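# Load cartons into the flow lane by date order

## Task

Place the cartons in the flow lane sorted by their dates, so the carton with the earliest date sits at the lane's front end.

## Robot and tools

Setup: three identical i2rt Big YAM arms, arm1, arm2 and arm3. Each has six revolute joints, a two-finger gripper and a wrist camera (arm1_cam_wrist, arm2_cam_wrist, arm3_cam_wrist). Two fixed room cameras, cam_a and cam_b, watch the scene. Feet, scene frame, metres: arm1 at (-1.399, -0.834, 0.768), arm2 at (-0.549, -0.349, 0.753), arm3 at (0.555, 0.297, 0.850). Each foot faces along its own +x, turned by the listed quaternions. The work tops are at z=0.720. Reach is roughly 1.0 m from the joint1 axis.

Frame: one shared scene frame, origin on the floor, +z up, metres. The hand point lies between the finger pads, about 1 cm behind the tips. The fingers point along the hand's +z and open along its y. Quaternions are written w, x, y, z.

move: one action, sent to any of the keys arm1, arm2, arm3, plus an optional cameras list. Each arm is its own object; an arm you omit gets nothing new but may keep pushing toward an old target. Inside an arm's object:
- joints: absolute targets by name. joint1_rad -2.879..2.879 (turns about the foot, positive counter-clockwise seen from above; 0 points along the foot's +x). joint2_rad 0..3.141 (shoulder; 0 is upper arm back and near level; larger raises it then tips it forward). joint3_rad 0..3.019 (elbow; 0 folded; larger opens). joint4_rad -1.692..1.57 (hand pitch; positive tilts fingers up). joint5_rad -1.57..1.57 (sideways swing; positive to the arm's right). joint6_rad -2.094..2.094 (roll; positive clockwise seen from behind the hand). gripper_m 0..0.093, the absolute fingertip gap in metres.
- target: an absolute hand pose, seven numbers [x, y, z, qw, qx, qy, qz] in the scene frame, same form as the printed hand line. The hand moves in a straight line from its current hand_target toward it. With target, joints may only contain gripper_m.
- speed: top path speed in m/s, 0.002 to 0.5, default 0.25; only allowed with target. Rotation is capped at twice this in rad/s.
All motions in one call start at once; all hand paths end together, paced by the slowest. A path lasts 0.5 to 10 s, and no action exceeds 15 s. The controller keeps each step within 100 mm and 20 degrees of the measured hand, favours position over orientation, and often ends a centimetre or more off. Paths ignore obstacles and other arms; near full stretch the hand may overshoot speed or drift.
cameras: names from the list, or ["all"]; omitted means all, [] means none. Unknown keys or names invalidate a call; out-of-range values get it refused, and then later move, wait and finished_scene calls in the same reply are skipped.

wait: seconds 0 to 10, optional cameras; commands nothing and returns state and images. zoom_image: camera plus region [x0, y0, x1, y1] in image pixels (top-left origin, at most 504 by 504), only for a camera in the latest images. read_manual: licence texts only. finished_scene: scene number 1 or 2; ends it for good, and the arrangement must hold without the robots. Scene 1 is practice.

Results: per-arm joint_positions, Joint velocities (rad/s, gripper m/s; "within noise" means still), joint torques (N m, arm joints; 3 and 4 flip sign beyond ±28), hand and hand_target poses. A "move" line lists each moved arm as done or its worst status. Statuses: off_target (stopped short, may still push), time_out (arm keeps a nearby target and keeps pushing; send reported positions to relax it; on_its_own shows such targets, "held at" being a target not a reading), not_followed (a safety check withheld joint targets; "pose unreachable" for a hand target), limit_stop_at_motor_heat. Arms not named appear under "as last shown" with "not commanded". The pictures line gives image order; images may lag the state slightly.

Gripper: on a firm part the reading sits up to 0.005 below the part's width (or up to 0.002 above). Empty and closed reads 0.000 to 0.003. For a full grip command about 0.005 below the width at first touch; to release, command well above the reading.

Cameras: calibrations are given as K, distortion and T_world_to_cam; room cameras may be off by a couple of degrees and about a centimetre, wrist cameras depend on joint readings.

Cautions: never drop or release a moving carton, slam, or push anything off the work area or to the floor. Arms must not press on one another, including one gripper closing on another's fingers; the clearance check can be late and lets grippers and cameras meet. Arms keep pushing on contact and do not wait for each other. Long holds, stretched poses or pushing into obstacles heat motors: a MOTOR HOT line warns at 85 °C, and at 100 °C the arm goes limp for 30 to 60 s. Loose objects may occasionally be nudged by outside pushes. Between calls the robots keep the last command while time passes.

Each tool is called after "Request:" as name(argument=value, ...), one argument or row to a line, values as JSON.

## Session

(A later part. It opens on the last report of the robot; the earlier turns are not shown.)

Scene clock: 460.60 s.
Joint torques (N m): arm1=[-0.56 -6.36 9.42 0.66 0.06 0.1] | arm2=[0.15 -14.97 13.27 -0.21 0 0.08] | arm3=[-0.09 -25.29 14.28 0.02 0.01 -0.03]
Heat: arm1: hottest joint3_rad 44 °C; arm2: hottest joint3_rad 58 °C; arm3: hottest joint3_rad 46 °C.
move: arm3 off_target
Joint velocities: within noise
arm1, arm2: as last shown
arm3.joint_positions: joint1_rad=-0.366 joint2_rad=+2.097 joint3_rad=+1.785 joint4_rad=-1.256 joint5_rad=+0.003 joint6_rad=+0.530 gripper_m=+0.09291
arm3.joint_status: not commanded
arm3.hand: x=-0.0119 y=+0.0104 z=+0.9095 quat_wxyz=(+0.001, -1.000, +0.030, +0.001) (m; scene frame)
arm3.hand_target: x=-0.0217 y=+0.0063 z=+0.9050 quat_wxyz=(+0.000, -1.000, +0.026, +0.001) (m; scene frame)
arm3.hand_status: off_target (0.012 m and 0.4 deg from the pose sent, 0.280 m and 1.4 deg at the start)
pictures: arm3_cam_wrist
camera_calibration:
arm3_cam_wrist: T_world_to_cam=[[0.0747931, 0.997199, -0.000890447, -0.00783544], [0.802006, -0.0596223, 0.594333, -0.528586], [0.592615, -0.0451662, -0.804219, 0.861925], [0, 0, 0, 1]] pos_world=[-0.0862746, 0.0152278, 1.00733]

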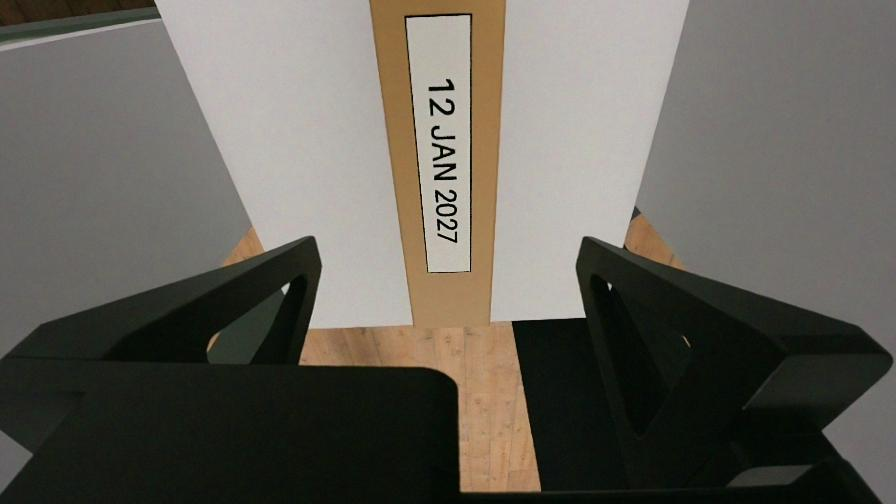

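Request:
move(
  arm3={"joints": {"joint1_rad": -0.378, "joint2_rad": 2.232, "joint3_rad": 1.716, "joint4_rad": -1.042, "joint5_rad": 0, "joint6_rad": 0.477}},
  cameras=[],
)

Request:
move(
  arm3={"joints": {"gripper_m": 0.05}},
  cameras=["arm3_cam_wrist"],
)

Request:
move(
  arm3={"target": [-0.022, 0.012, 0.89, 0, -1, 0.009, 0], "speed": 0.2},
  cameras=[],
)

Request:
move(
  arm3={"target": [0.26, 0.02, 0.95, 0, -1, 0.027, 0], "speed": 0.3},
  cameras=[],
)

Request:
move(
  arm3={"joints": {"joint1_rad": 0.738, "joint2_rad": 1.684, "joint3_rad": 1.45, "joint4_rad": -1.305, "joint5_rad": 0, "joint6_rad": 1.602}},
  cameras=["arm3_cam_wrist"],
)

Request:
move(
  arm3={"joints": {"joint1_rad": 0.714, "joint2_rad": 2.065, "joint3_rad": 1.751, "joint4_rad": -1.2, "joint5_rad": 0, "joint6_rad": 1.6}},
  arm2={"target": [0.005, 0.008, 0.885, 0, 0, 1, 0], "speed": 0.25},
  cameras=[],
)

Request:
move(
  arm3={"joints": {"joint1_rad": 0.714, "joint2_rad": 2.18, "joint3_rad": 1.725, "joint4_rad": -1.055, "joint5_rad": 0.093, "joint6_rad": 1.6}},
  arm2={"joints": {"joint2_rad": 2.134, "joint3_rad": 1.867, "joint4_rad": -1.282, "joint5_rad": 0}},
  cameras=["arm3_cam_wrist"],
)

Scene clock: 469.37 s.
Joint torques (N m): arm1=[-0.56 -6.36 9.46 0.68 0.06 0.11] | arm2=[0.09 -14.27 13.15 -0.03 0.09 0.08] | arm3=[-0.79 -28.22 10.28 0.65 0 -0.04]
Heat: arm1: hottest joint3_rad 44 °C; arm2: hottest joint3_rad 59 °C; arm3: hottest joint3_rad 46 °C.
move: arm3 done
Joint velocities: within noise
arm1: as last shown
arm2.joint_positions: joint1_rad=-1.761 joint2_rad=+1.576 joint3_rad=+1.353 joint4_rad=-1.378 joint5_rad=+0.000 joint6_rad=+0.862 gripper_m=+0.06063
arm2.joint_status: not commanded
arm2.hand: x=-0.2458 y=-0.0067 z=+0.9303 quat_wxyz=(+0.006, -0.010, -1.000, +0.017) (m; scene frame)
arm2.hand_target: x=-0.2389 y=+0.0039 z=+0.9572 quat_wxyz=(-0.015, -0.013, -1.000, -0.006) (m; scene frame)
arm2.hand_status: not commanded
arm3.joint_positions: joint1_rad=-0.367 joint2_rad=+2.227 joint3_rad=+1.708 joint4_rad=-1.052 joint5_rad=+0.002 joint6_rad=+0.486 gripper_m=+0.09292
arm3.joint_status: all done
arm3.hand: x=-0.0148 y=+0.0097 z=+0.8026 quat_wxyz=(+0.001, -1.000, +0.008, -0.001) (m; scene frame)
arm3.hand_target: x=-0.0224 y=+0.0132 z=+0.8023 quat_wxyz=(-0.003, -1.000, +0.009, +0.005) (m; scene frame)
arm3.hand_status: not commanded
pictures: none
No camera images: "cameras" was empty.

Scene clock: 470.00 s.
Joint torques (N m): arm1=[-0.56 -6.3 9.43 0.68 0.06 0.11] | arm2=[0.03 -14.56 13.3 -0.03 0.09 0.08] | arm3=[-0.79 -28.34 10.26 0.66 0.1 -0.02]
Heat: arm1: hottest joint3_rad 44 °C; arm2: hottest joint3_rad 59 °C; arm3: hottest joint3_rad 46 °C.
move: arm3 off_target
Joint velocities: within noise
arm1, arm2: as last shown
arm3.joint_positions: joint1_rad=-0.367 joint2_rad=+2.227 joint3_rad=+1.708 joint4_rad=-1.051 joint5_rad=+0.000 joint6_rad=+0.486 gripper_m=+0.05817
arm3.joint_status: gripper_m off_target (ended at +0.05821, target +0.05000)
arm3.hand: x=-0.0149 y=+0.0092 z=+0.8026 quat_wxyz=(+0.000, -1.000, +0.008, -0.001) (m; scene frame)
arm3.hand_target: x=-0.0225 y=+0.0132 z=+0.8023 quat_wxyz=(-0.003, -1.000, +0.009, +0.005) (m; scene frame)
arm3.hand_status: not commanded
pictures: arm3_cam_wrist
camera_calibration:
arm3_cam_wrist: T_world_to_cam=[[0.0321471, 0.999479, -0.00297553, -0.00542209], [0.801883, -0.0240144, 0.596998, -0.465102], [0.596615, -0.0215778, -0.802237, 0.77593], [0, 0, 0, 1]] pos_world=[-0.0897992, 0.010993, 0.900129]

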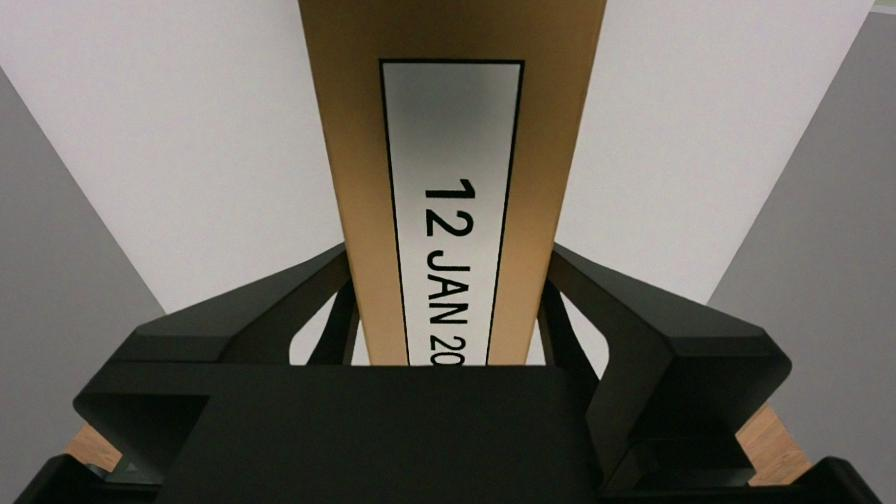

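Scene clock: 471.43 s.
Joint torques (N m): arm1=[-0.62 -6.36 9.44 0.68 0.06 0.1] | arm2=[0.09 -14.62 13.29 -0.03 0.09 0.08] | arm3=[-0.56 -29.98 14.69 -0.21 0.11 0]
Heat: arm1: hottest joint3_rad 44 °C; arm2: hottest joint3_rad 59 °C; arm3: hottest joint3_rad 46 °C.
move: arm3 off_target
Joint velocities: within noise
arm1, arm2: as last shown
arm3.joint_positions: joint1_rad=-0.367 joint2_rad=+2.151 joint3_rad=+1.741 joint4_rad=-1.217 joint5_rad=+0.000 joint6_rad=+0.485 gripper_m=+0.05817
arm3.joint_status: not commanded
arm3.hand: x=-0.0010 y=+0.0164 z=+0.8610 quat_wxyz=(+0.013, -1.000, +0.008, -0.026) (m; scene frame)
arm3.hand_target: x=-0.0207 y=+0.0127 z=+0.8904 quat_wxyz=(+0.000, -1.000, +0.009, +0.000) (m; scene frame)
arm3.hand_status: off_target (0.036 m and 3.4 deg from the pose sent, 0.088 m and 0.2 deg at the start)
pictures: none
No camera images: "cameras" was empty.

Scene clock: 473.43 s.
Joint torques (N m): arm1=[-0.56 -6.36 9.43 0.68 0.05 0.1] | arm2=[0.09 -14.56 13.27 -0.05 0.09 0.08] | arm3=[0.85 -17.61 10.35 0.16 0.17 0.14]
Heat: arm1: hottest joint3_rad 44 °C; arm2: hottest joint3_rad 59 °C; arm3: hottest joint3_rad 46 °C.
move: arm3 done
Joint velocities: within noise
arm1, arm2: as last shown
arm3.joint_positions: joint1_rad=-0.086 joint2_rad=+1.513 joint3_rad=+1.034 joint4_rad=-1.112 joint5_rad=-0.001 joint6_rad=+0.802 gripper_m=+0.05817
arm3.joint_status: not commanded
arm3.hand: x=+0.2600 y=+0.0237 z=+0.9403 quat_wxyz=(+0.007, -1.000, +0.026, -0.008) (m; scene frame)
arm3.hand_target: x=+0.2601 y=+0.0201 z=+0.9499 quat_wxyz=(+0.000, -1.000, +0.027, +0.000) (m; scene frame)
arm3.hand_status: done (0.010 m and 1.2 deg from the pose sent, 0.276 m and 4.0 deg at the start)
pictures: none
No camera images: "cameras" was empty.

Scene clock: 475.03 s.
Joint torques (N m): arm1=[-0.62 -6.42 9.43 0.68 0.06 0.11] | arm2=[0.03 -14.56 13.31 -0.03 0.09 0.08] | arm3=[-0.32 -22.3 13.56 -0.12 0.14 0.14]
Heat: arm1: hottest joint3_rad 44 °C; arm2: hottest joint3_rad 60 °C; arm3: hottest joint3_rad 46 °C.
move: arm3 done
Joint velocities: within noise
arm1.joint_positions: joint1_rad=+0.917 joint2_rad=+1.002 joint3_rad=+1.095 joint4_rad=-1.508 joint5_rad=+0.000 joint6_rad=-0.007 gripper_m=+0.09294
arm1.joint_status: not commanded
arm1.hand: x=-1.2759 y=-1.1018 z=+1.0451 quat_wxyz=(-0.065, -0.534, -0.842, +0.039) (m; scene frame)
arm1.hand_target: x=-1.2792 y=-1.1063 z=+1.0481 quat_wxyz=(-0.071, -0.543, -0.836, +0.044) (m; scene frame)
arm1.hand_status: not commanded
arm2: as last shown
arm3.joint_positions: joint1_rad=+0.745 joint2_rad=+1.701 joint3_rad=+1.416 joint4_rad=-1.295 joint5_rad=-0.001 joint6_rad=+1.593 gripper_m=+0.05818
arm3.joint_status: all done
arm3.hand: x=+0.5591 y=-0.2051 z=+0.9938 quat_wxyz=(+0.005, -1.000, +0.006, -0.001) (m; scene frame)
arm3.hand_target: x=+0.5555 y=-0.2140 z=+1.0148 quat_wxyz=(-0.016, -1.000, +0.014, -0.001) (m; scene frame)
arm3.hand_status: not commanded
pictures: arm3_cam_wrist
camera_calibration:
arm3_cam_wrist: T_world_to_cam=[[0.0279332, 0.999585, 0.00709548, 0.183252], [0.801336, -0.0266353, 0.597622, -1.04558], [0.597563, -0.0110076, -0.801747, 0.583444], [0, 0, 0, 1]] pos_world=[0.484098, -0.204603, 1.09134]

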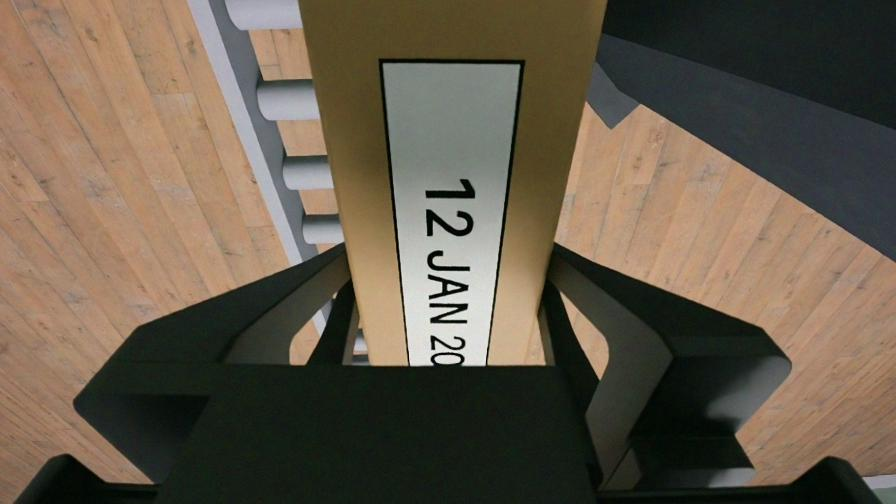

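Scene clock: 477.17 s.
Joint torques (N m): arm1=[-0.56 -6.36 9.46 0.68 0.06 0.11] | arm2=[-0.15 -20.37 16.09 -0.32 -0.06 -0.11] | arm3=[-0.5 -29.8 14.84 0.28 0.13 0.13]
Heat: arm1: hottest joint3_rad 44 °C; arm2: hottest joint3_rad 60 °C; arm3: hottest joint3_rad 47 °C.
move: arm2 off_target; arm3 done
Joint velocities: within noise
arm1: as last shown
arm2.joint_positions: joint1_rad=-2.036 joint2_rad=+2.118 joint3_rad=+1.926 joint4_rad=-1.451 joint5_rad=-0.012 joint6_rad=+0.578 gripper_m=+0.06063
arm2.joint_status: not commanded
arm2.hand: x=-0.0154 y=-0.0067 z=+0.8546 quat_wxyz=(+0.029, -0.007, -0.999, +0.020) (m; scene frame)
arm2.hand_target: x=+0.0028 y=+0.0065 z=+0.8856 quat_wxyz=(-0.001, +0.000, -1.000, +0.000) (m; scene frame)
arm2.hand_status: off_target (0.039 m and 4.1 deg from the pose sent, 0.255 m and 2.4 deg at the start)
arm3.joint_positions: joint1_rad=+0.721 joint2_rad=+2.093 joint3_rad=+1.698 joint4_rad=-1.201 joint5_rad=-0.001 joint6_rad=+1.593 gripper_m=+0.05818
arm3.joint_status: all done
arm3.hand: x=+0.5460 y=-0.3183 z=+0.8817 quat_wxyz=(+0.013, -1.000, +0.018, -0.001) (m; scene frame)
arm3.hand_target: x=+0.5408 y=-0.3409 z=+0.9182 quat_wxyz=(-0.028, -0.999, +0.025, -0.001) (m; scene frame)
arm3.hand_status: not commanded
pictures: none
No camera images: "cameras" was empty.

Scene clock: 478.30 s.
Joint torques (N m): arm1=[-0.5 -6.42 9.44 0.68 0.05 0.11] | arm2=[-0.09 -21.54 9.42 0.69 0.1 -0.12] | arm3=[-0.38 -29.33 12.03 0.59 0.39 0.13]
Heat: arm1: hottest joint3_rad 44 °C; arm2: hottest joint3_rad 60 °C; arm3: hottest joint3_rad 47 °C.
move: arm2 done; arm3 done
Joint velocities: within noise
arm1: as last shown
arm2.joint_positions: joint1_rad=-2.036 joint2_rad=+2.142 joint3_rad=+1.869 joint4_rad=-1.291 joint5_rad=-0.002 joint6_rad=+0.578 gripper_m=+0.06064
arm2.joint_status: all done
arm2.hand: x=+0.0022 y=+0.0017 z=+0.8176 quat_wxyz=(-0.007, -0.006, -1.000, +0.003) (m; scene frame)
arm2.hand_target: x=+0.0038 y=+0.0031 z=+0.8220 quat_wxyz=(-0.014, +0.000, -1.000, +0.000) (m; scene frame)
arm2.hand_status: not commanded
arm3.joint_positions: joint1_rad=+0.721 joint2_rad=+2.191 joint3_rad=+1.698 joint4_rad=-1.063 joint5_rad=+0.087 joint6_rad=+1.593 gripper_m=+0.05818
arm3.joint_status: all done
arm3.hand: x=+0.5308 y=-0.3394 z=+0.8233 quat_wxyz=(-0.007, -0.999, +0.018, +0.042) (m; scene frame)
arm3.hand_target: x=+0.5248 y=-0.3543 z=+0.8394 quat_wxyz=(-0.030, -0.998, +0.026, +0.045) (m; scene frame)
arm3.hand_status: not commanded
pictures: arm3_cam_wrist
camera_calibration:
arm3_cam_wrist: T_world_to_cam=[[0.0508824, 0.998499, -0.0202524, 0.329463], [0.849977, -0.032649, 0.525807, -0.893219], [0.524357, -0.0439684, -0.850363, 0.52984], [0, 0, 0, 1]] pos_world=[0.464626, -0.334835, 0.92689]

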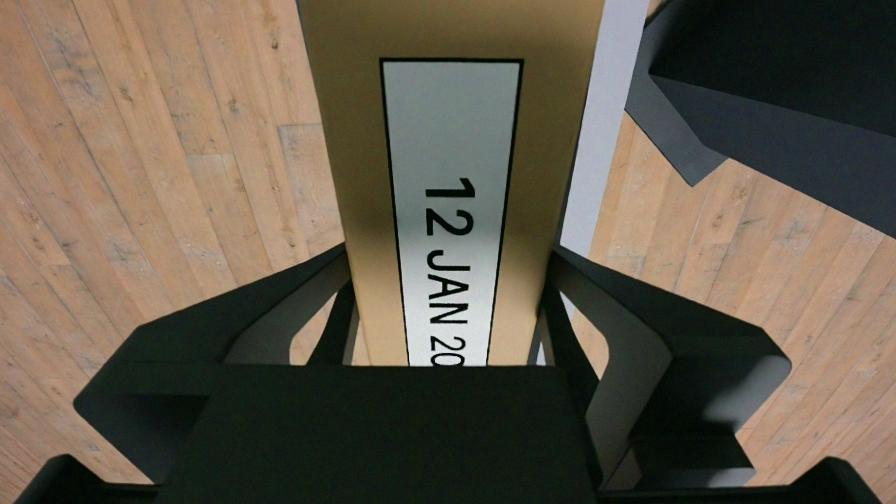

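Request:
move(
  arm3={"joints": {"joint1_rad": 0.714, "joint2_rad": 2.2, "joint3_rad": 1.703, "joint4_rad": -1.06, "joint5_rad": 0.093, "joint6_rad": 1.6}},
  arm2={"target": [0.0035, 0.010, 0.792, 0, 0, 1, 0], "speed": 0.08},
  cameras=["arm3_cam_wrist"],
)

Request:
move(
  arm3={"joints": {"joint2_rad": 2.242, "joint3_rad": 1.695}},
  arm2={"target": [0.0015, 0.012, 0.774, 0, 0, 1, 0], "speed": 0.06},
  cameras=["arm3_cam_wrist"],
)

Scene clock: 487.43 s.
Joint torques (N m): arm1=[-0.5 -6.36 9.44 0.68 0.06 0.11] | arm2=[0.26 -22.71 9.87 0.62 -0.04 -0.07] | arm3=[-0.67 -27.4 9.99 0.38 0.38 0.13]
Heat: arm1: hottest joint3_rad 44 °C; arm2: hottest joint3_rad 59 °C; arm3: hottest joint3_rad 47 °C.
move: arm2 done; arm3 done
Joint velocities: within noise
arm1: as last shown
arm2.joint_positions: joint1_rad=-2.036 joint2_rad=+2.192 joint3_rad=+1.869 joint4_rad=-1.268 joint5_rad=-0.013 joint6_rad=+0.578 gripper_m=+0.06064
arm2.joint_status: not commanded
arm2.hand: x=+0.0028 y=+0.0039 z=+0.7862 quat_wxyz=(+0.007, -0.006, -1.000, +0.005) (m; scene frame)
arm2.hand_target: x=+0.0035 y=+0.0099 z=+0.7921 quat_wxyz=(+0.000, +0.000, -1.000, +0.000) (m; scene frame)
arm2.hand_status: done (0.008 m and 1.2 deg from the pose sent, 0.027 m and 1.1 deg at the start)
arm3.joint_positions: joint1_rad=+0.721 joint2_rad=+2.191 joint3_rad=+1.698 joint4_rad=-1.063 joint5_rad=+0.087 joint6_rad=+1.593 gripper_m=+0.05818
arm3.joint_status: all done
arm3.hand: x=+0.5308 y=-0.3394 z=+0.8233 quat_wxyz=(-0.007, -0.999, +0.018, +0.042) (m; scene frame)
arm3.hand_target: x=+0.5251 y=-0.3408 z=+0.8194 quat_wxyz=(-0.007, -0.999, +0.025, +0.045) (m; scene frame)
arm3.hand_status: not commanded
pictures: arm3_cam_wrist
camera_calibration:
arm3_cam_wrist: T_world_to_cam=[[0.0508824, 0.998499, -0.0202524, 0.329463], [0.849977, -0.032649, 0.525807, -0.893219], [0.524357, -0.0439684, -0.850363, 0.52984], [0, 0, 0, 1]] pos_world=[0.464626, -0.334835, 0.92689]

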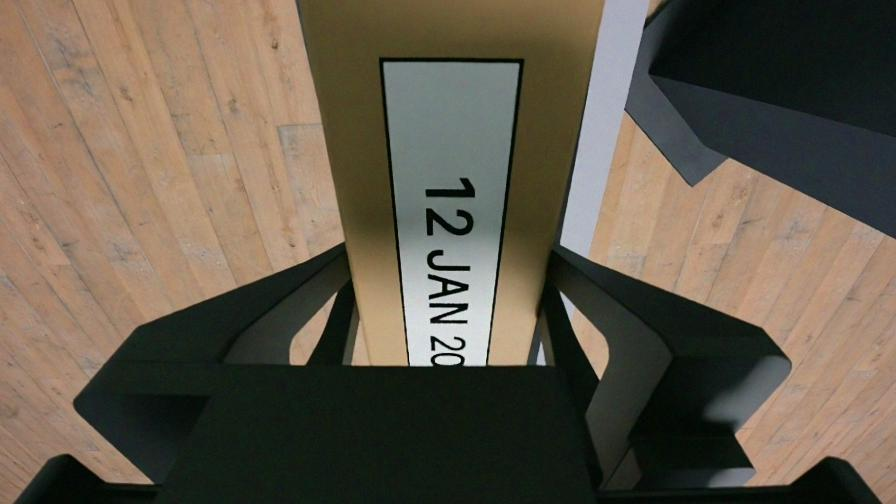

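Scene clock: 488.40 s.
Joint torques (N m): arm1=[-0.5 -6.3 9.46 0.68 0.06 0.11] | arm2=[0.5 -21.01 8.44 0.83 -0.02 -0.02] | arm3=[-0.5 -24 9.29 0.44 0.4 0.13]
Heat: arm1: hottest joint3_rad 44 °C; arm2: hottest joint3_rad 59 °C; arm3: hottest joint3_rad 47 °C.
move: arm2 off_target; arm3 done
Joint velocities: within noise
arm1: as last shown
arm2.joint_positions: joint1_rad=-2.036 joint2_rad=+2.192 joint3_rad=+1.862 joint4_rad=-1.235 joint5_rad=-0.014 joint6_rad=+0.578 gripper_m=+0.06064
arm2.joint_status: not commanded
arm2.hand: x=+0.0071 y=+0.0073 z=+0.7832 quat_wxyz=(-0.003, -0.006, -1.000, -0.002) (m; scene frame)
arm2.hand_target: x=+0.0015 y=+0.0119 z=+0.7741 quat_wxyz=(+0.000, +0.000, -1.000, +0.000) (m; scene frame)
arm2.hand_status: off_target (0.012 m and 0.8 deg from the pose sent, 0.015 m and 1.2 deg at the start)
arm3.joint_positions: joint1_rad=+0.721 joint2_rad=+2.193 joint3_rad=+1.698 joint4_rad=-1.063 joint5_rad=+0.087 joint6_rad=+1.593 gripper_m=+0.05818
arm3.joint_status: all done
arm3.hand: x=+0.5308 y=-0.3390 z=+0.8216 quat_wxyz=(-0.006, -0.999, +0.018, +0.042) (m; scene frame)
arm3.hand_target: x=+0.5254 y=-0.3299 z=+0.7911 quat_wxyz=(+0.018, -0.999, +0.024, +0.046) (m; scene frame)
arm3.hand_status: not commanded
pictures: arm3_cam_wrist
camera_calibration:
arm3_cam_wrist: T_world_to_cam=[[0.0508981, 0.998549, -0.0175626, 0.326851], [0.849952, -0.0340767, 0.525756, -0.892795], [0.524395, -0.0416874, -0.850454, 0.529316], [0, 0, 0, 1]] pos_world=[0.464626, -0.334735, 0.925292]

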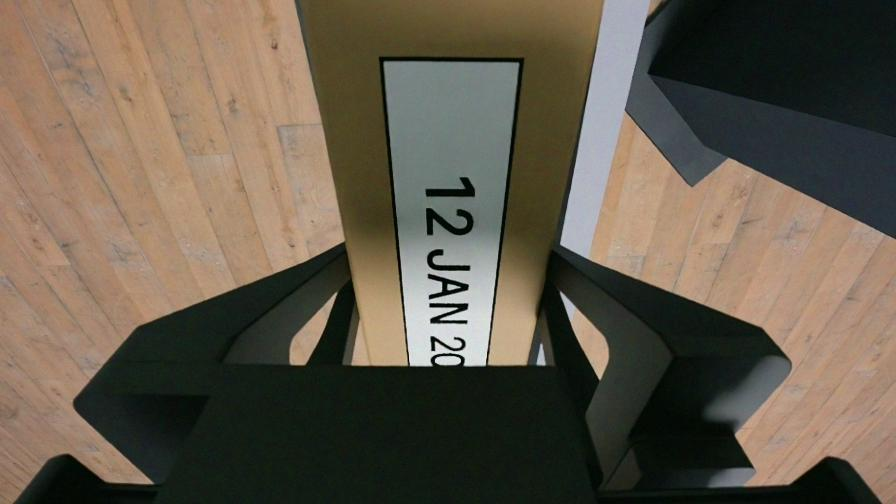

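Request:
move(
  arm3={"joints": {"joint2_rad": 2.155, "joint3_rad": 1.70, "joint4_rad": -1.105}},
  arm2={"target": [-0.002, 0.012, 0.766, 0, 0, 1, 0], "speed": 0.06},
  cameras=[],
)

Request:
move(
  arm3={"joints": {"joint2_rad": 2.205, "joint3_rad": 1.69, "joint4_rad": -1.08}},
  arm2={"target": [0.0035, 0.0105, 0.782, 0, 0, 1, 0], "speed": 0.06},
  cameras=["arm3_cam_wrist"],
)

Scene clock: 497.63 s.
Joint torques (N m): arm1=[-0.56 -6.42 9.43 0.66 0.05 0.1] | arm2=[0.5 -20.6 7.65 1.17 0.06 0.01] | arm3=[-0.5 -31.38 10.35 -0.16 0.26 0.12]
Heat: arm1: hottest joint3_rad 44 °C; arm2: hottest joint3_rad 57 °C; arm3: hottest joint3_rad 47 °C.
move: arm2 off_target; arm3 done
Joint velocities: within noise
arm1: as last shown
arm2.joint_positions: joint1_rad=-2.033 joint2_rad=+2.188 joint3_rad=+1.850 joint4_rad=-1.221 joint5_rad=-0.016 joint6_rad=+0.578 gripper_m=+0.06064
arm2.joint_status: not commanded
arm2.hand: x=+0.0055 y=+0.0087 z=+0.7815 quat_wxyz=(-0.005, -0.004, -1.000, -0.004) (m; scene frame)
arm2.hand_target: x=-0.0022 y=+0.0118 z=+0.7663 quat_wxyz=(+0.000, +0.000, -1.000, +0.000) (m; scene frame)
arm2.hand_status: off_target (0.018 m and 0.9 deg from the pose sent, 0.020 m and 0.8 deg at the start)
arm3.joint_positions: joint1_rad=+0.721 joint2_rad=+2.191 joint3_rad=+1.690 joint4_rad=-1.095 joint5_rad=+0.092 joint6_rad=+1.594 gripper_m=+0.05818
arm3.joint_status: all done
arm3.hand: x=+0.5301 y=-0.3282 z=+0.8206 quat_wxyz=(+0.013, -0.999, +0.018, +0.045) (m; scene frame)
arm3.hand_target: x=+0.5251 y=-0.3352 z=+0.8460 quat_wxyz=(-0.006, -0.999, +0.025, +0.045) (m; scene frame)
arm3.hand_status: not commanded
pictures: none
No camera images: "cameras" was empty.

Scene clock: 498.60 s.
Joint torques (N m): arm1=[-0.5 -6.36 9.42 0.68 0.06 0.1] | arm2=[0.09 -21.07 10.33 -0.31 0.07 -0.06] | arm3=[-0.56 -27.11 10 0.59 0.24 0.11]
Heat: arm1: hottest joint3_rad 44 °C; arm2: hottest joint3_rad 57 °C; arm3: hottest joint3_rad 46 °C.
move: arm2 done; arm3 done
Joint velocities: within noise
arm1: as last shown
arm2.joint_positions: joint1_rad=-2.033 joint2_rad=+2.188 joint3_rad=+1.850 joint4_rad=-1.227 joint5_rad=-0.016 joint6_rad=+0.578 gripper_m=+0.06064
arm2.joint_status: not commanded
arm2.hand: x=+0.0043 y=+0.0079 z=+0.7815 quat_wxyz=(-0.003, -0.004, -1.000, -0.002) (m; scene frame)
arm2.hand_target: x=+0.0034 y=+0.0105 z=+0.7819 quat_wxyz=(+0.000, +0.000, -1.000, +0.000) (m; scene frame)
arm2.hand_status: done (0.003 m and 0.7 deg from the pose sent, 0.003 m and 0.9 deg at the start)
arm3.joint_positions: joint1_rad=+0.721 joint2_rad=+2.196 joint3_rad=+1.682 joint4_rad=-1.088 joint5_rad=+0.092 joint6_rad=+1.594 gripper_m=+0.05818
arm3.joint_status: all done
arm3.hand: x=+0.5302 y=-0.3259 z=+0.8153 quat_wxyz=(+0.015, -0.999, +0.018, +0.045) (m; scene frame)
arm3.hand_target: x=+0.5253 y=-0.3293 z=+0.8118 quat_wxyz=(+0.012, -0.999, +0.024, +0.046) (m; scene frame)
arm3.hand_status: not commanded
pictures: arm3_cam_wrist
camera_calibration:
arm3_cam_wrist: T_world_to_cam=[[0.0522936, 0.998323, 0.0248425, 0.27827], [0.851978, -0.0575776, 0.520402, -0.892859], [0.520959, -0.00604839, -0.85356, 0.540767], [0, 0, 0, 1]] pos_world=[0.464427, -0.325941, 0.919309]

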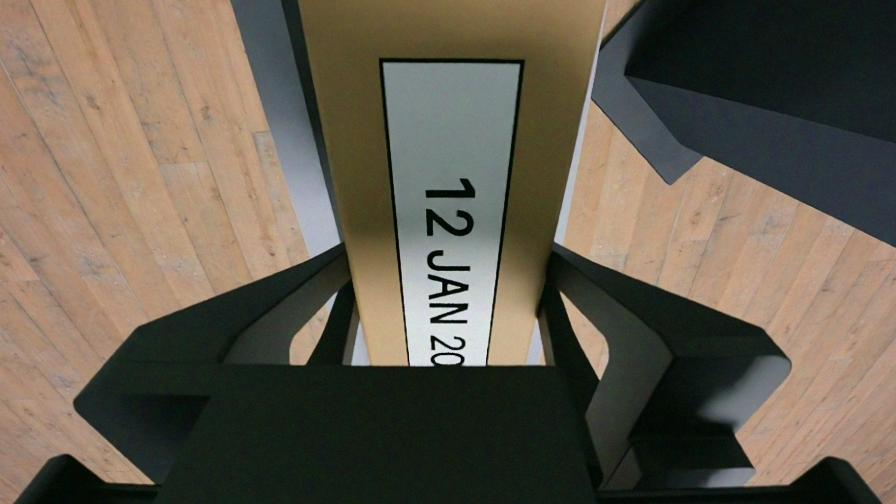

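Request:
move(
  arm3={"joints": {"joint2_rad": 2.235, "joint3_rad": 1.695, "joint4_rad": -1.058}},
  arm2={"joints": {"gripper_m": 0.093}},
  cameras=["arm3_cam_wrist"],
)

Request:
move(
  arm3={"joints": {"joint2_rad": 2.248, "joint3_rad": 1.685}},
  arm2={"target": [0.003, 0.0075, 0.9, 0, 0, 1, 0], "speed": 0.25},
  cameras=["arm3_cam_wrist"],
)

Scene clock: 502.50 s.
Joint torques (N m): arm1=[-0.56 -6.36 9.43 0.66 0.05 0.11] | arm2=[0.09 -22.36 10.26 -0.1 0.08 -0.06] | arm3=[-0.85 -26.64 10.39 0.51 0.36 0.13]
Heat: arm1: hottest joint3_rad 44 °C; arm2: hottest joint3_rad 57 °C; arm3: hottest joint3_rad 46 °C.
move: arm2 done; arm3 done
Joint velocities: within noise
arm1: as last shown
arm2.joint_positions: joint1_rad=-2.033 joint2_rad=+2.188 joint3_rad=+1.850 joint4_rad=-1.232 joint5_rad=-0.016 joint6_rad=+0.578 gripper_m=+0.09293
arm2.joint_status: all done
arm2.hand: x=+0.0032 y=+0.0073 z=+0.7815 quat_wxyz=(-0.001, -0.004, -1.000, -0.001) (m; scene frame)
arm2.hand_target: x=+0.0034 y=+0.0105 z=+0.7819 quat_wxyz=(+0.000, +0.000, -1.000, +0.000) (m; scene frame)
arm2.hand_status: not commanded
arm3.joint_positions: joint1_rad=+0.721 joint2_rad=+2.215 joint3_rad=+1.682 joint4_rad=-1.065 joint5_rad=+0.088 joint6_rad=+1.595 gripper_m=+0.05818
arm3.joint_status: all done
arm3.hand: x=+0.5307 y=-0.3283 z=+0.8034 quat_wxyz=(+0.013, -0.999, +0.018, +0.043) (m; scene frame)
arm3.hand_target: x=+0.5253 y=-0.3317 z=+0.7954 quat_wxyz=(+0.013, -0.999, +0.024, +0.046) (m; scene frame)
arm3.hand_status: not commanded
pictures: arm3_cam_wrist
camera_calibration:
arm3_cam_wrist: T_world_to_cam=[[0.0530584, 0.998369, 0.0210741, 0.283537], [0.850408, -0.056237, 0.52311, -0.888131], [0.523442, -0.00983379, -0.852005, 0.52652], [0, 0, 0, 1]] pos_world=[0.464627, -0.327842, 0.907212]

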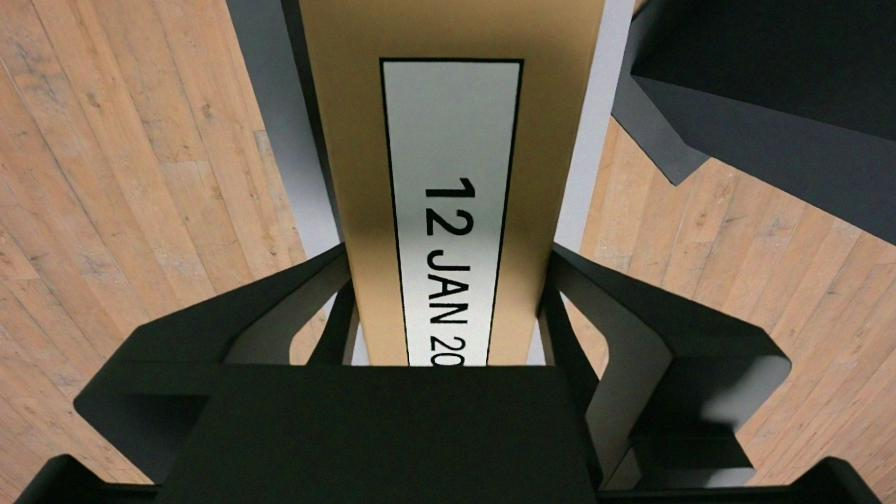

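Scene clock: 503.90 s.
Joint torques (N m): arm1=[-0.56 -6.3 9.44 0.68 0.06 0.1] | arm2=[-0.38 -18.78 14 -0.02 0.09 -0.11] | arm3=[-0.56 -25.47 9.48 0.53 0.35 0.11]
Heat: arm1: hottest joint3_rad 44 °C; arm2: hottest joint3_rad 57 °C; arm3: hottest joint3_rad 46 °C.
move: arm2 off_target; arm3 done
Joint velocities: within noise
arm1.joint_positions: joint1_rad=+0.917 joint2_rad=+1.002 joint3_rad=+1.095 joint4_rad=-1.508 joint5_rad=+0.000 joint6_rad=-0.007 gripper_m=+0.09294
arm1.joint_status: not commanded
arm1.hand: x=-1.2759 y=-1.1018 z=+1.0451 quat_wxyz=(-0.065, -0.534, -0.842, +0.039) (m; scene frame)
arm1.hand_target: x=-1.2792 y=-1.1063 z=+1.0481 quat_wxyz=(-0.071, -0.543, -0.836, +0.044) (m; scene frame)
arm1.hand_status: not commanded
arm2.joint_positions: joint1_rad=-2.033 joint2_rad=+2.087 joint3_rad=+1.987 joint4_rad=-1.489 joint5_rad=-0.016 joint6_rad=+0.578 gripper_m=+0.09294
arm2.joint_status: not commanded
arm2.hand: x=-0.0093 y=+0.0013 z=+0.8964 quat_wxyz=(+0.007, -0.004, -1.000, +0.004) (m; scene frame)
arm2.hand_target: x=+0.0025 y=+0.0072 z=+0.9001 quat_wxyz=(-0.001, +0.000, -1.000, +0.000) (m; scene frame)
arm2.hand_status: off_target (0.014 m and 1.1 deg from the pose sent, 0.118 m and 0.5 deg at the start)
arm3.joint_positions: joint1_rad=+0.721 joint2_rad=+2.215 joint3_rad=+1.682 joint4_rad=-1.065 joint5_rad=+0.088 joint6_rad=+1.595 gripper_m=+0.05818
arm3.joint_status: all done
arm3.hand: x=+0.5307 y=-0.3283 z=+0.8034 quat_wxyz=(+0.013, -0.999, +0.018, +0.043) (m; scene frame)
arm3.hand_target: x=+0.5255 y=-0.3248 z=+0.7843 quat_wxyz=(+0.025, -0.998, +0.024, +0.046) (m; scene frame)
arm3.hand_status: not commanded
pictures: arm3_cam_wrist
camera_calibration:
arm3_cam_wrist: T_world_to_cam=[[0.0530584, 0.998369, 0.0210741, 0.283537], [0.850408, -0.056237, 0.52311, -0.888131], [0.523442, -0.00983379, -0.852005, 0.52652], [0, 0, 0, 1]] pos_world=[0.464627, -0.327842, 0.907212]

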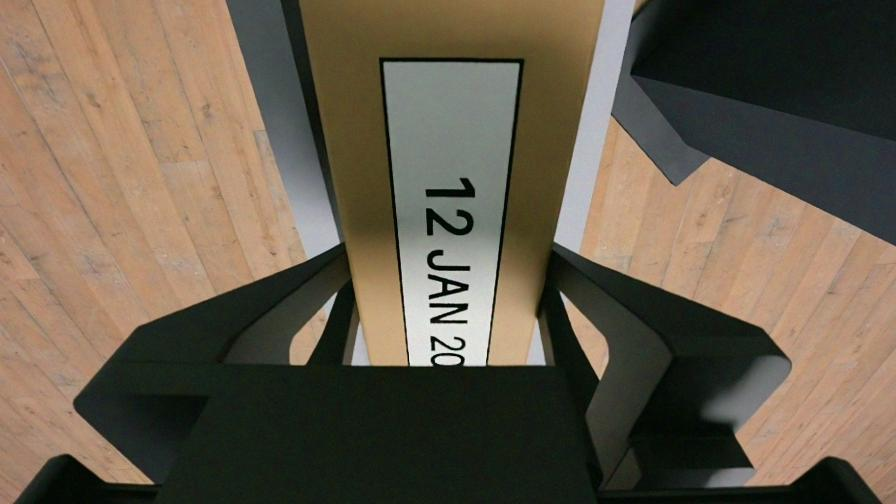

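Request:
move(
  arm3={"joints": {"joint2_rad": 2.24, "joint3_rad": 1.7, "joint4_rad": -1.037}},
  arm2={"target": [-0.25, 0, 0.94, 0, 0, 1, 0], "speed": 0.3},
  cameras=["arm3_cam_wrist"],
)

Request:
move(
  arm3={"joints": {"joint2_rad": 2.255, "joint3_rad": 1.68}},
  cameras=["arm3_cam_wrist"],
)

Scene clock: 510.00 s.
Joint torques (N m): arm1=[-0.62 -6.3 9.44 0.66 0.06 0.1] | arm2=[0.15 -12.45 8.32 0.77 0.11 0.05] | arm3=[-0.5 -26.05 10.91 0.94 0.34 0.11]
Heat: arm1: hottest joint3_rad 44 °C; arm2: hottest joint3_rad 58 °C; arm3: hottest joint3_rad 45 °C.
move: arm2 done; arm3 done
Joint velocities: within noise
arm1: as last shown
arm2.joint_positions: joint1_rad=-1.754 joint2_rad=+1.553 joint3_rad=+1.374 joint4_rad=-1.378 joint5_rad=-0.017 joint6_rad=+0.841 gripper_m=+0.09294
arm2.joint_status: not commanded
arm2.hand: x=-0.2468 y=+0.0014 z=+0.9480 quat_wxyz=(-0.003, +0.004, -1.000, -0.004) (m; scene frame)
arm2.hand_target: x=-0.2501 y=-0.0001 z=+0.9401 quat_wxyz=(+0.000, +0.000, -1.000, +0.000) (m; scene frame)
arm2.hand_status: done (0.009 m and 0.7 deg from the pose sent, 0.245 m and 1.1 deg at the start)
arm3.joint_positions: joint1_rad=+0.721 joint2_rad=+2.215 joint3_rad=+1.682 joint4_rad=-1.055 joint5_rad=+0.088 joint6_rad=+1.595 gripper_m=+0.05818
arm3.joint_status: all done
arm3.hand: x=+0.5307 y=-0.3306 z=+0.8033 quat_wxyz=(+0.009, -0.999, +0.018, +0.043) (m; scene frame)
arm3.hand_target: x=+0.5252 y=-0.3381 z=+0.7938 quat_wxyz=(+0.003, -0.999, +0.025, +0.046) (m; scene frame)
arm3.hand_status: not commanded
pictures: arm3_cam_wrist
camera_calibration:
arm3_cam_wrist: T_world_to_cam=[[0.0530693, 0.998524, 0.0115285, 0.29354], [0.850461, -0.0512446, 0.523536, -0.886917], [0.523354, -0.0179792, -0.851926, 0.523705], [0, 0, 0, 1]] pos_world=[0.464627, -0.329141, 0.907106]

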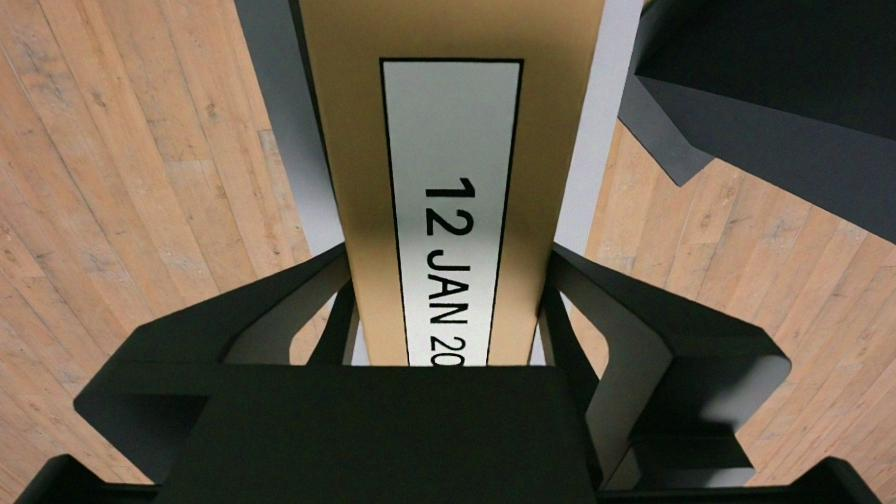

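Scene clock: 510.47 s.
Joint torques (N m): arm1=[-0.56 -6.36 9.44 0.66 0.06 0.11] | arm2=[0.09 -12.45 8.31 0.77 0.11 0.1] | arm3=[-0.56 -24.7 9.14 0.9 0.35 0.11]
Heat: arm1: hottest joint3_rad 44 °C; arm2: hottest joint3_rad 57 °C; arm3: hottest joint3_rad 45 °C.
move: arm3 done
Joint velocities: within noise
arm1, arm2: as last shown
arm3.joint_positions: joint1_rad=+0.721 joint2_rad=+2.215 joint3_rad=+1.682 joint4_rad=-1.055 joint5_rad=+0.088 joint6_rad=+1.595 gripper_m=+0.05818
arm3.joint_status: all done
arm3.hand: x=+0.5307 y=-0.3304 z=+0.8029 quat_wxyz=(+0.009, -0.999, +0.018, +0.043) (m; scene frame)
arm3.hand_target: x=+0.5255 y=-0.3263 z=+0.7783 quat_wxyz=(+0.020, -0.998, +0.024, +0.046) (m; scene frame)
arm3.hand_status: not commanded
pictures: arm3_cam_wrist
camera_calibration:
arm3_cam_wrist: T_world_to_cam=[[0.0530865, 0.998519, 0.0118881, 0.293108], [0.850459, -0.0514477, 0.523519, -0.886805], [0.523355, -0.0176814, -0.851931, 0.523554], [0, 0, 0, 1]] pos_world=[0.464627, -0.329041, 0.906806]

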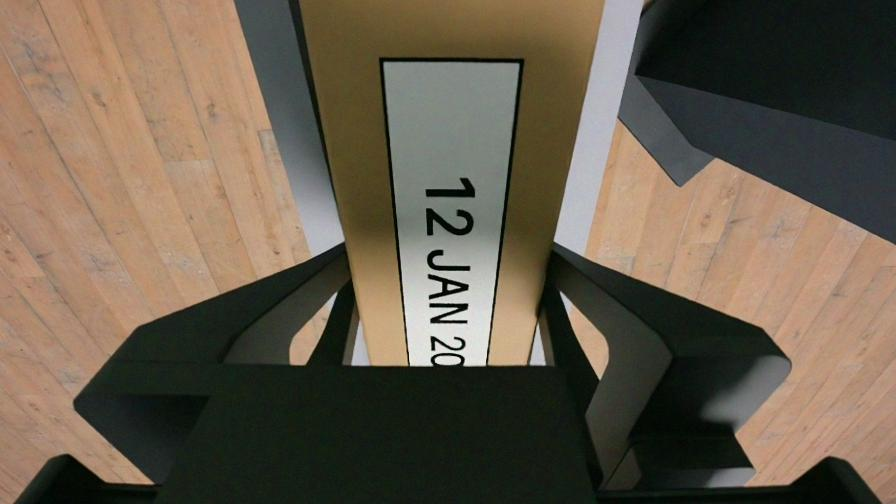

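Request:
move(
  arm3={"joints": {"joint2_rad": 2.222, "joint3_rad": 1.685, "gripper_m": 0.093}},
  cameras=["arm3_cam_wrist"],
)

Request:
move(
  arm3={"target": [0.5305, -0.343, 0.92, 0, -1, 0.018, 0], "speed": 0.25},
  cameras=["arm3_cam_wrist"],
)

Request:
move(
  arm3={"joints": {"joint1_rad": 0.721, "joint2_rad": 1.7, "joint3_rad": 1.45, "joint4_rad": -1.29, "joint5_rad": 0, "joint6_rad": 1.602}},
  cameras=["arm3_cam_wrist"],
)

Scene clock: 516.60 s.
Joint torques (N m): arm1=[-0.56 -6.36 9.43 0.68 0.06 0.11] | arm2=[0.21 -12.4 8.31 0.76 0.11 0.09] | arm3=[-0.44 -27.93 9.55 0.59 0.27 0.12]
Heat: arm1: hottest joint3_rad 44 °C; arm2: hottest joint3_rad 56 °C; arm3: hottest joint3_rad 45 °C.
move: arm3 done
Joint velocities: within noise
arm1, arm2: as last shown
arm3.joint_positions: joint1_rad=+0.721 joint2_rad=+2.215 joint3_rad=+1.682 joint4_rad=-1.047 joint5_rad=+0.091 joint6_rad=+1.595 gripper_m=+0.09286
arm3.joint_status: all done
arm3.hand: x=+0.5302 y=-0.3323 z=+0.8028 quat_wxyz=(+0.005, -0.999, +0.019, +0.044) (m; scene frame)
arm3.hand_target: x=+0.5252 y=-0.3347 z=+0.7998 quat_wxyz=(+0.002, -0.999, +0.025, +0.046) (m; scene frame)
arm3.hand_status: not commanded
pictures: arm3_cam_wrist
camera_calibration:
arm3_cam_wrist: T_world_to_cam=[[0.0530756, 0.998583, 0.00383551, 0.30154], [0.851676, -0.047272, 0.521932, -0.884521], [0.521374, -0.0244352, -0.852978, 0.52322], [0, 0, 0, 1]] pos_world=[0.464528, -0.33014, 0.906798]

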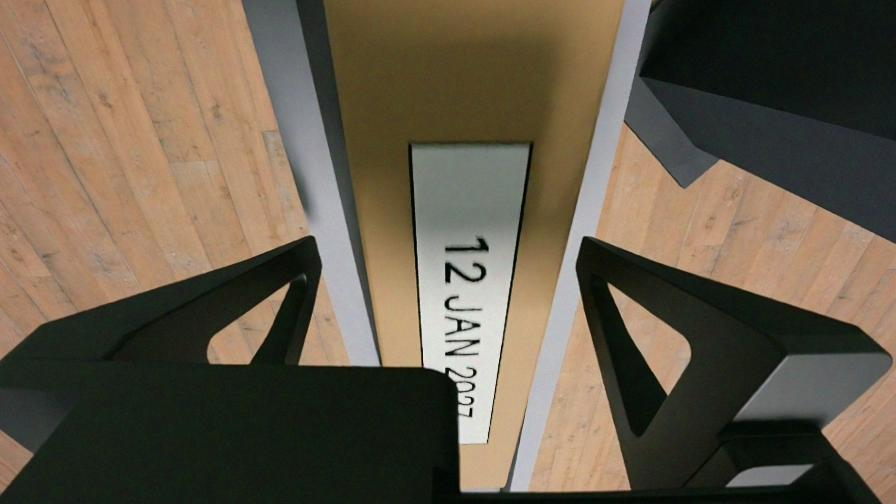

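Scene clock: 517.97 s.
Joint torques (N m): arm1=[-0.56 -6.36 9.44 0.68 0.06 0.11] | arm2=[0.09 -12.4 8.31 0.77 0.11 0.1] | arm3=[-0.85 -25.64 13.39 -0.02 0.03 -0.03]
Heat: arm1: hottest joint3_rad 44 °C; arm2: hottest joint3_rad 56 °C; arm3: hottest joint3_rad 45 °C.
move: arm3 off_target
Joint velocities: within noise
arm1, arm2: as last shown
arm3.joint_positions: joint1_rad=+0.708 joint2_rad=+2.080 joint3_rad=+1.794 joint4_rad=-1.280 joint5_rad=+0.005 joint6_rad=+1.580 gripper_m=+0.09294
arm3.joint_status: not commanded
arm3.hand: x=+0.5365 y=-0.3357 z=+0.9247 quat_wxyz=(-0.002, -1.000, +0.018, +0.001) (m; scene frame)
arm3.hand_target: x=+0.5305 y=-0.3427 z=+0.9201 quat_wxyz=(+0.000, -1.000, +0.018, +0.000) (m; scene frame)
arm3.hand_status: off_target (0.011 m and 0.3 deg from the pose sent, 0.118 m and 5.1 deg at the start)
pictures: arm3_cam_wrist
camera_calibration:
arm3_cam_wrist: T_world_to_cam=[[0.0508224, 0.998679, -0.00751357, 0.315793], [0.803849, -0.0364407, 0.593716, -0.990655], [0.592659, -0.0362138, -0.804639, 0.536861], [0, 0, 0, 1]] pos_world=[0.462113, -0.332034, 1.02252]

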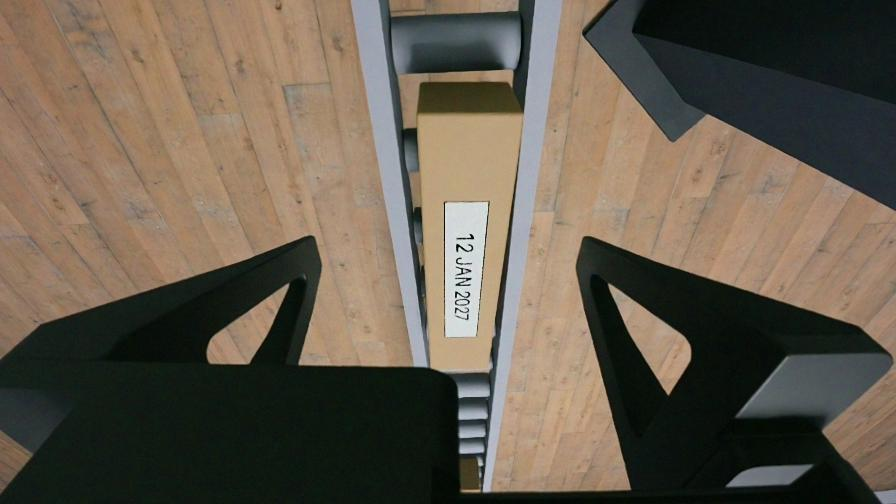

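Scene clock: 519.47 s.
Joint torques (N m): arm1=[-0.56 -6.36 9.44 0.68 0.06 0.11] | arm2=[0.15 -12.45 8.29 0.76 0.11 0.09] | arm3=[1.2 -18.9 10.69 0.16 0.03 0.15]
Heat: arm1: hottest joint3_rad 44 °C; arm2: hottest joint3_rad 56 °C; arm3: hottest joint3_rad 45 °C.
move: arm3 done
Joint velocities: within noise
arm1, arm2: as last shown
arm3.joint_positions: joint1_rad=+0.709 joint2_rad=+1.678 joint3_rad=+1.451 joint4_rad=-1.283 joint5_rad=+0.003 joint6_rad=+1.594 gripper_m=+0.09294
arm3.joint_status: all done
arm3.hand: x=+0.5403 y=-0.2192 z=+1.0183 quat_wxyz=(-0.030, -0.999, +0.024, +0.000) (m; scene frame)
arm3.hand_target: x=+0.5467 y=-0.2182 z=+1.0069 quat_wxyz=(-0.015, -1.000, +0.022, -0.001) (m; scene frame)
arm3.hand_status: not commanded
pictures: arm3_cam_wrist
camera_calibration:
arm3_cam_wrist: T_world_to_cam=[[0.0638367, 0.995984, -0.0627678, 0.248695], [0.802933, -0.0139087, 0.595907, -1.04192], [0.592641, -0.088439, -0.800597, 0.59867], [0, 0, 0, 1]] pos_world=[0.46592, -0.209243, 1.11579]

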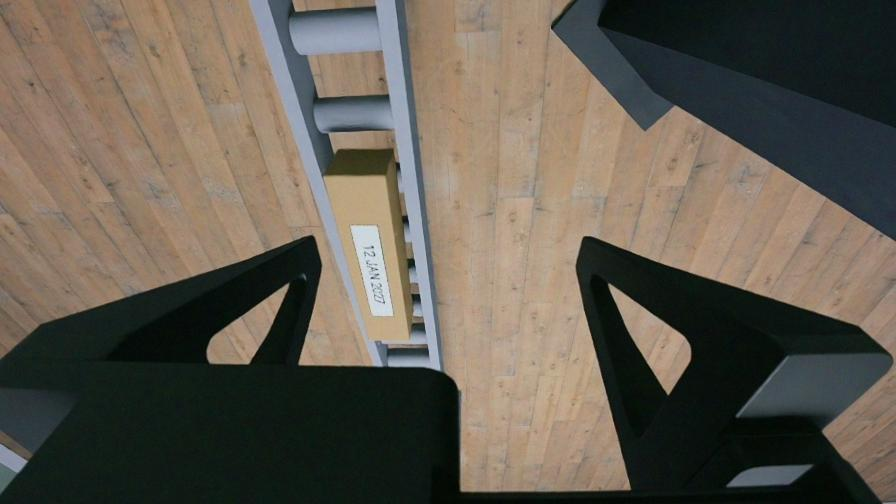

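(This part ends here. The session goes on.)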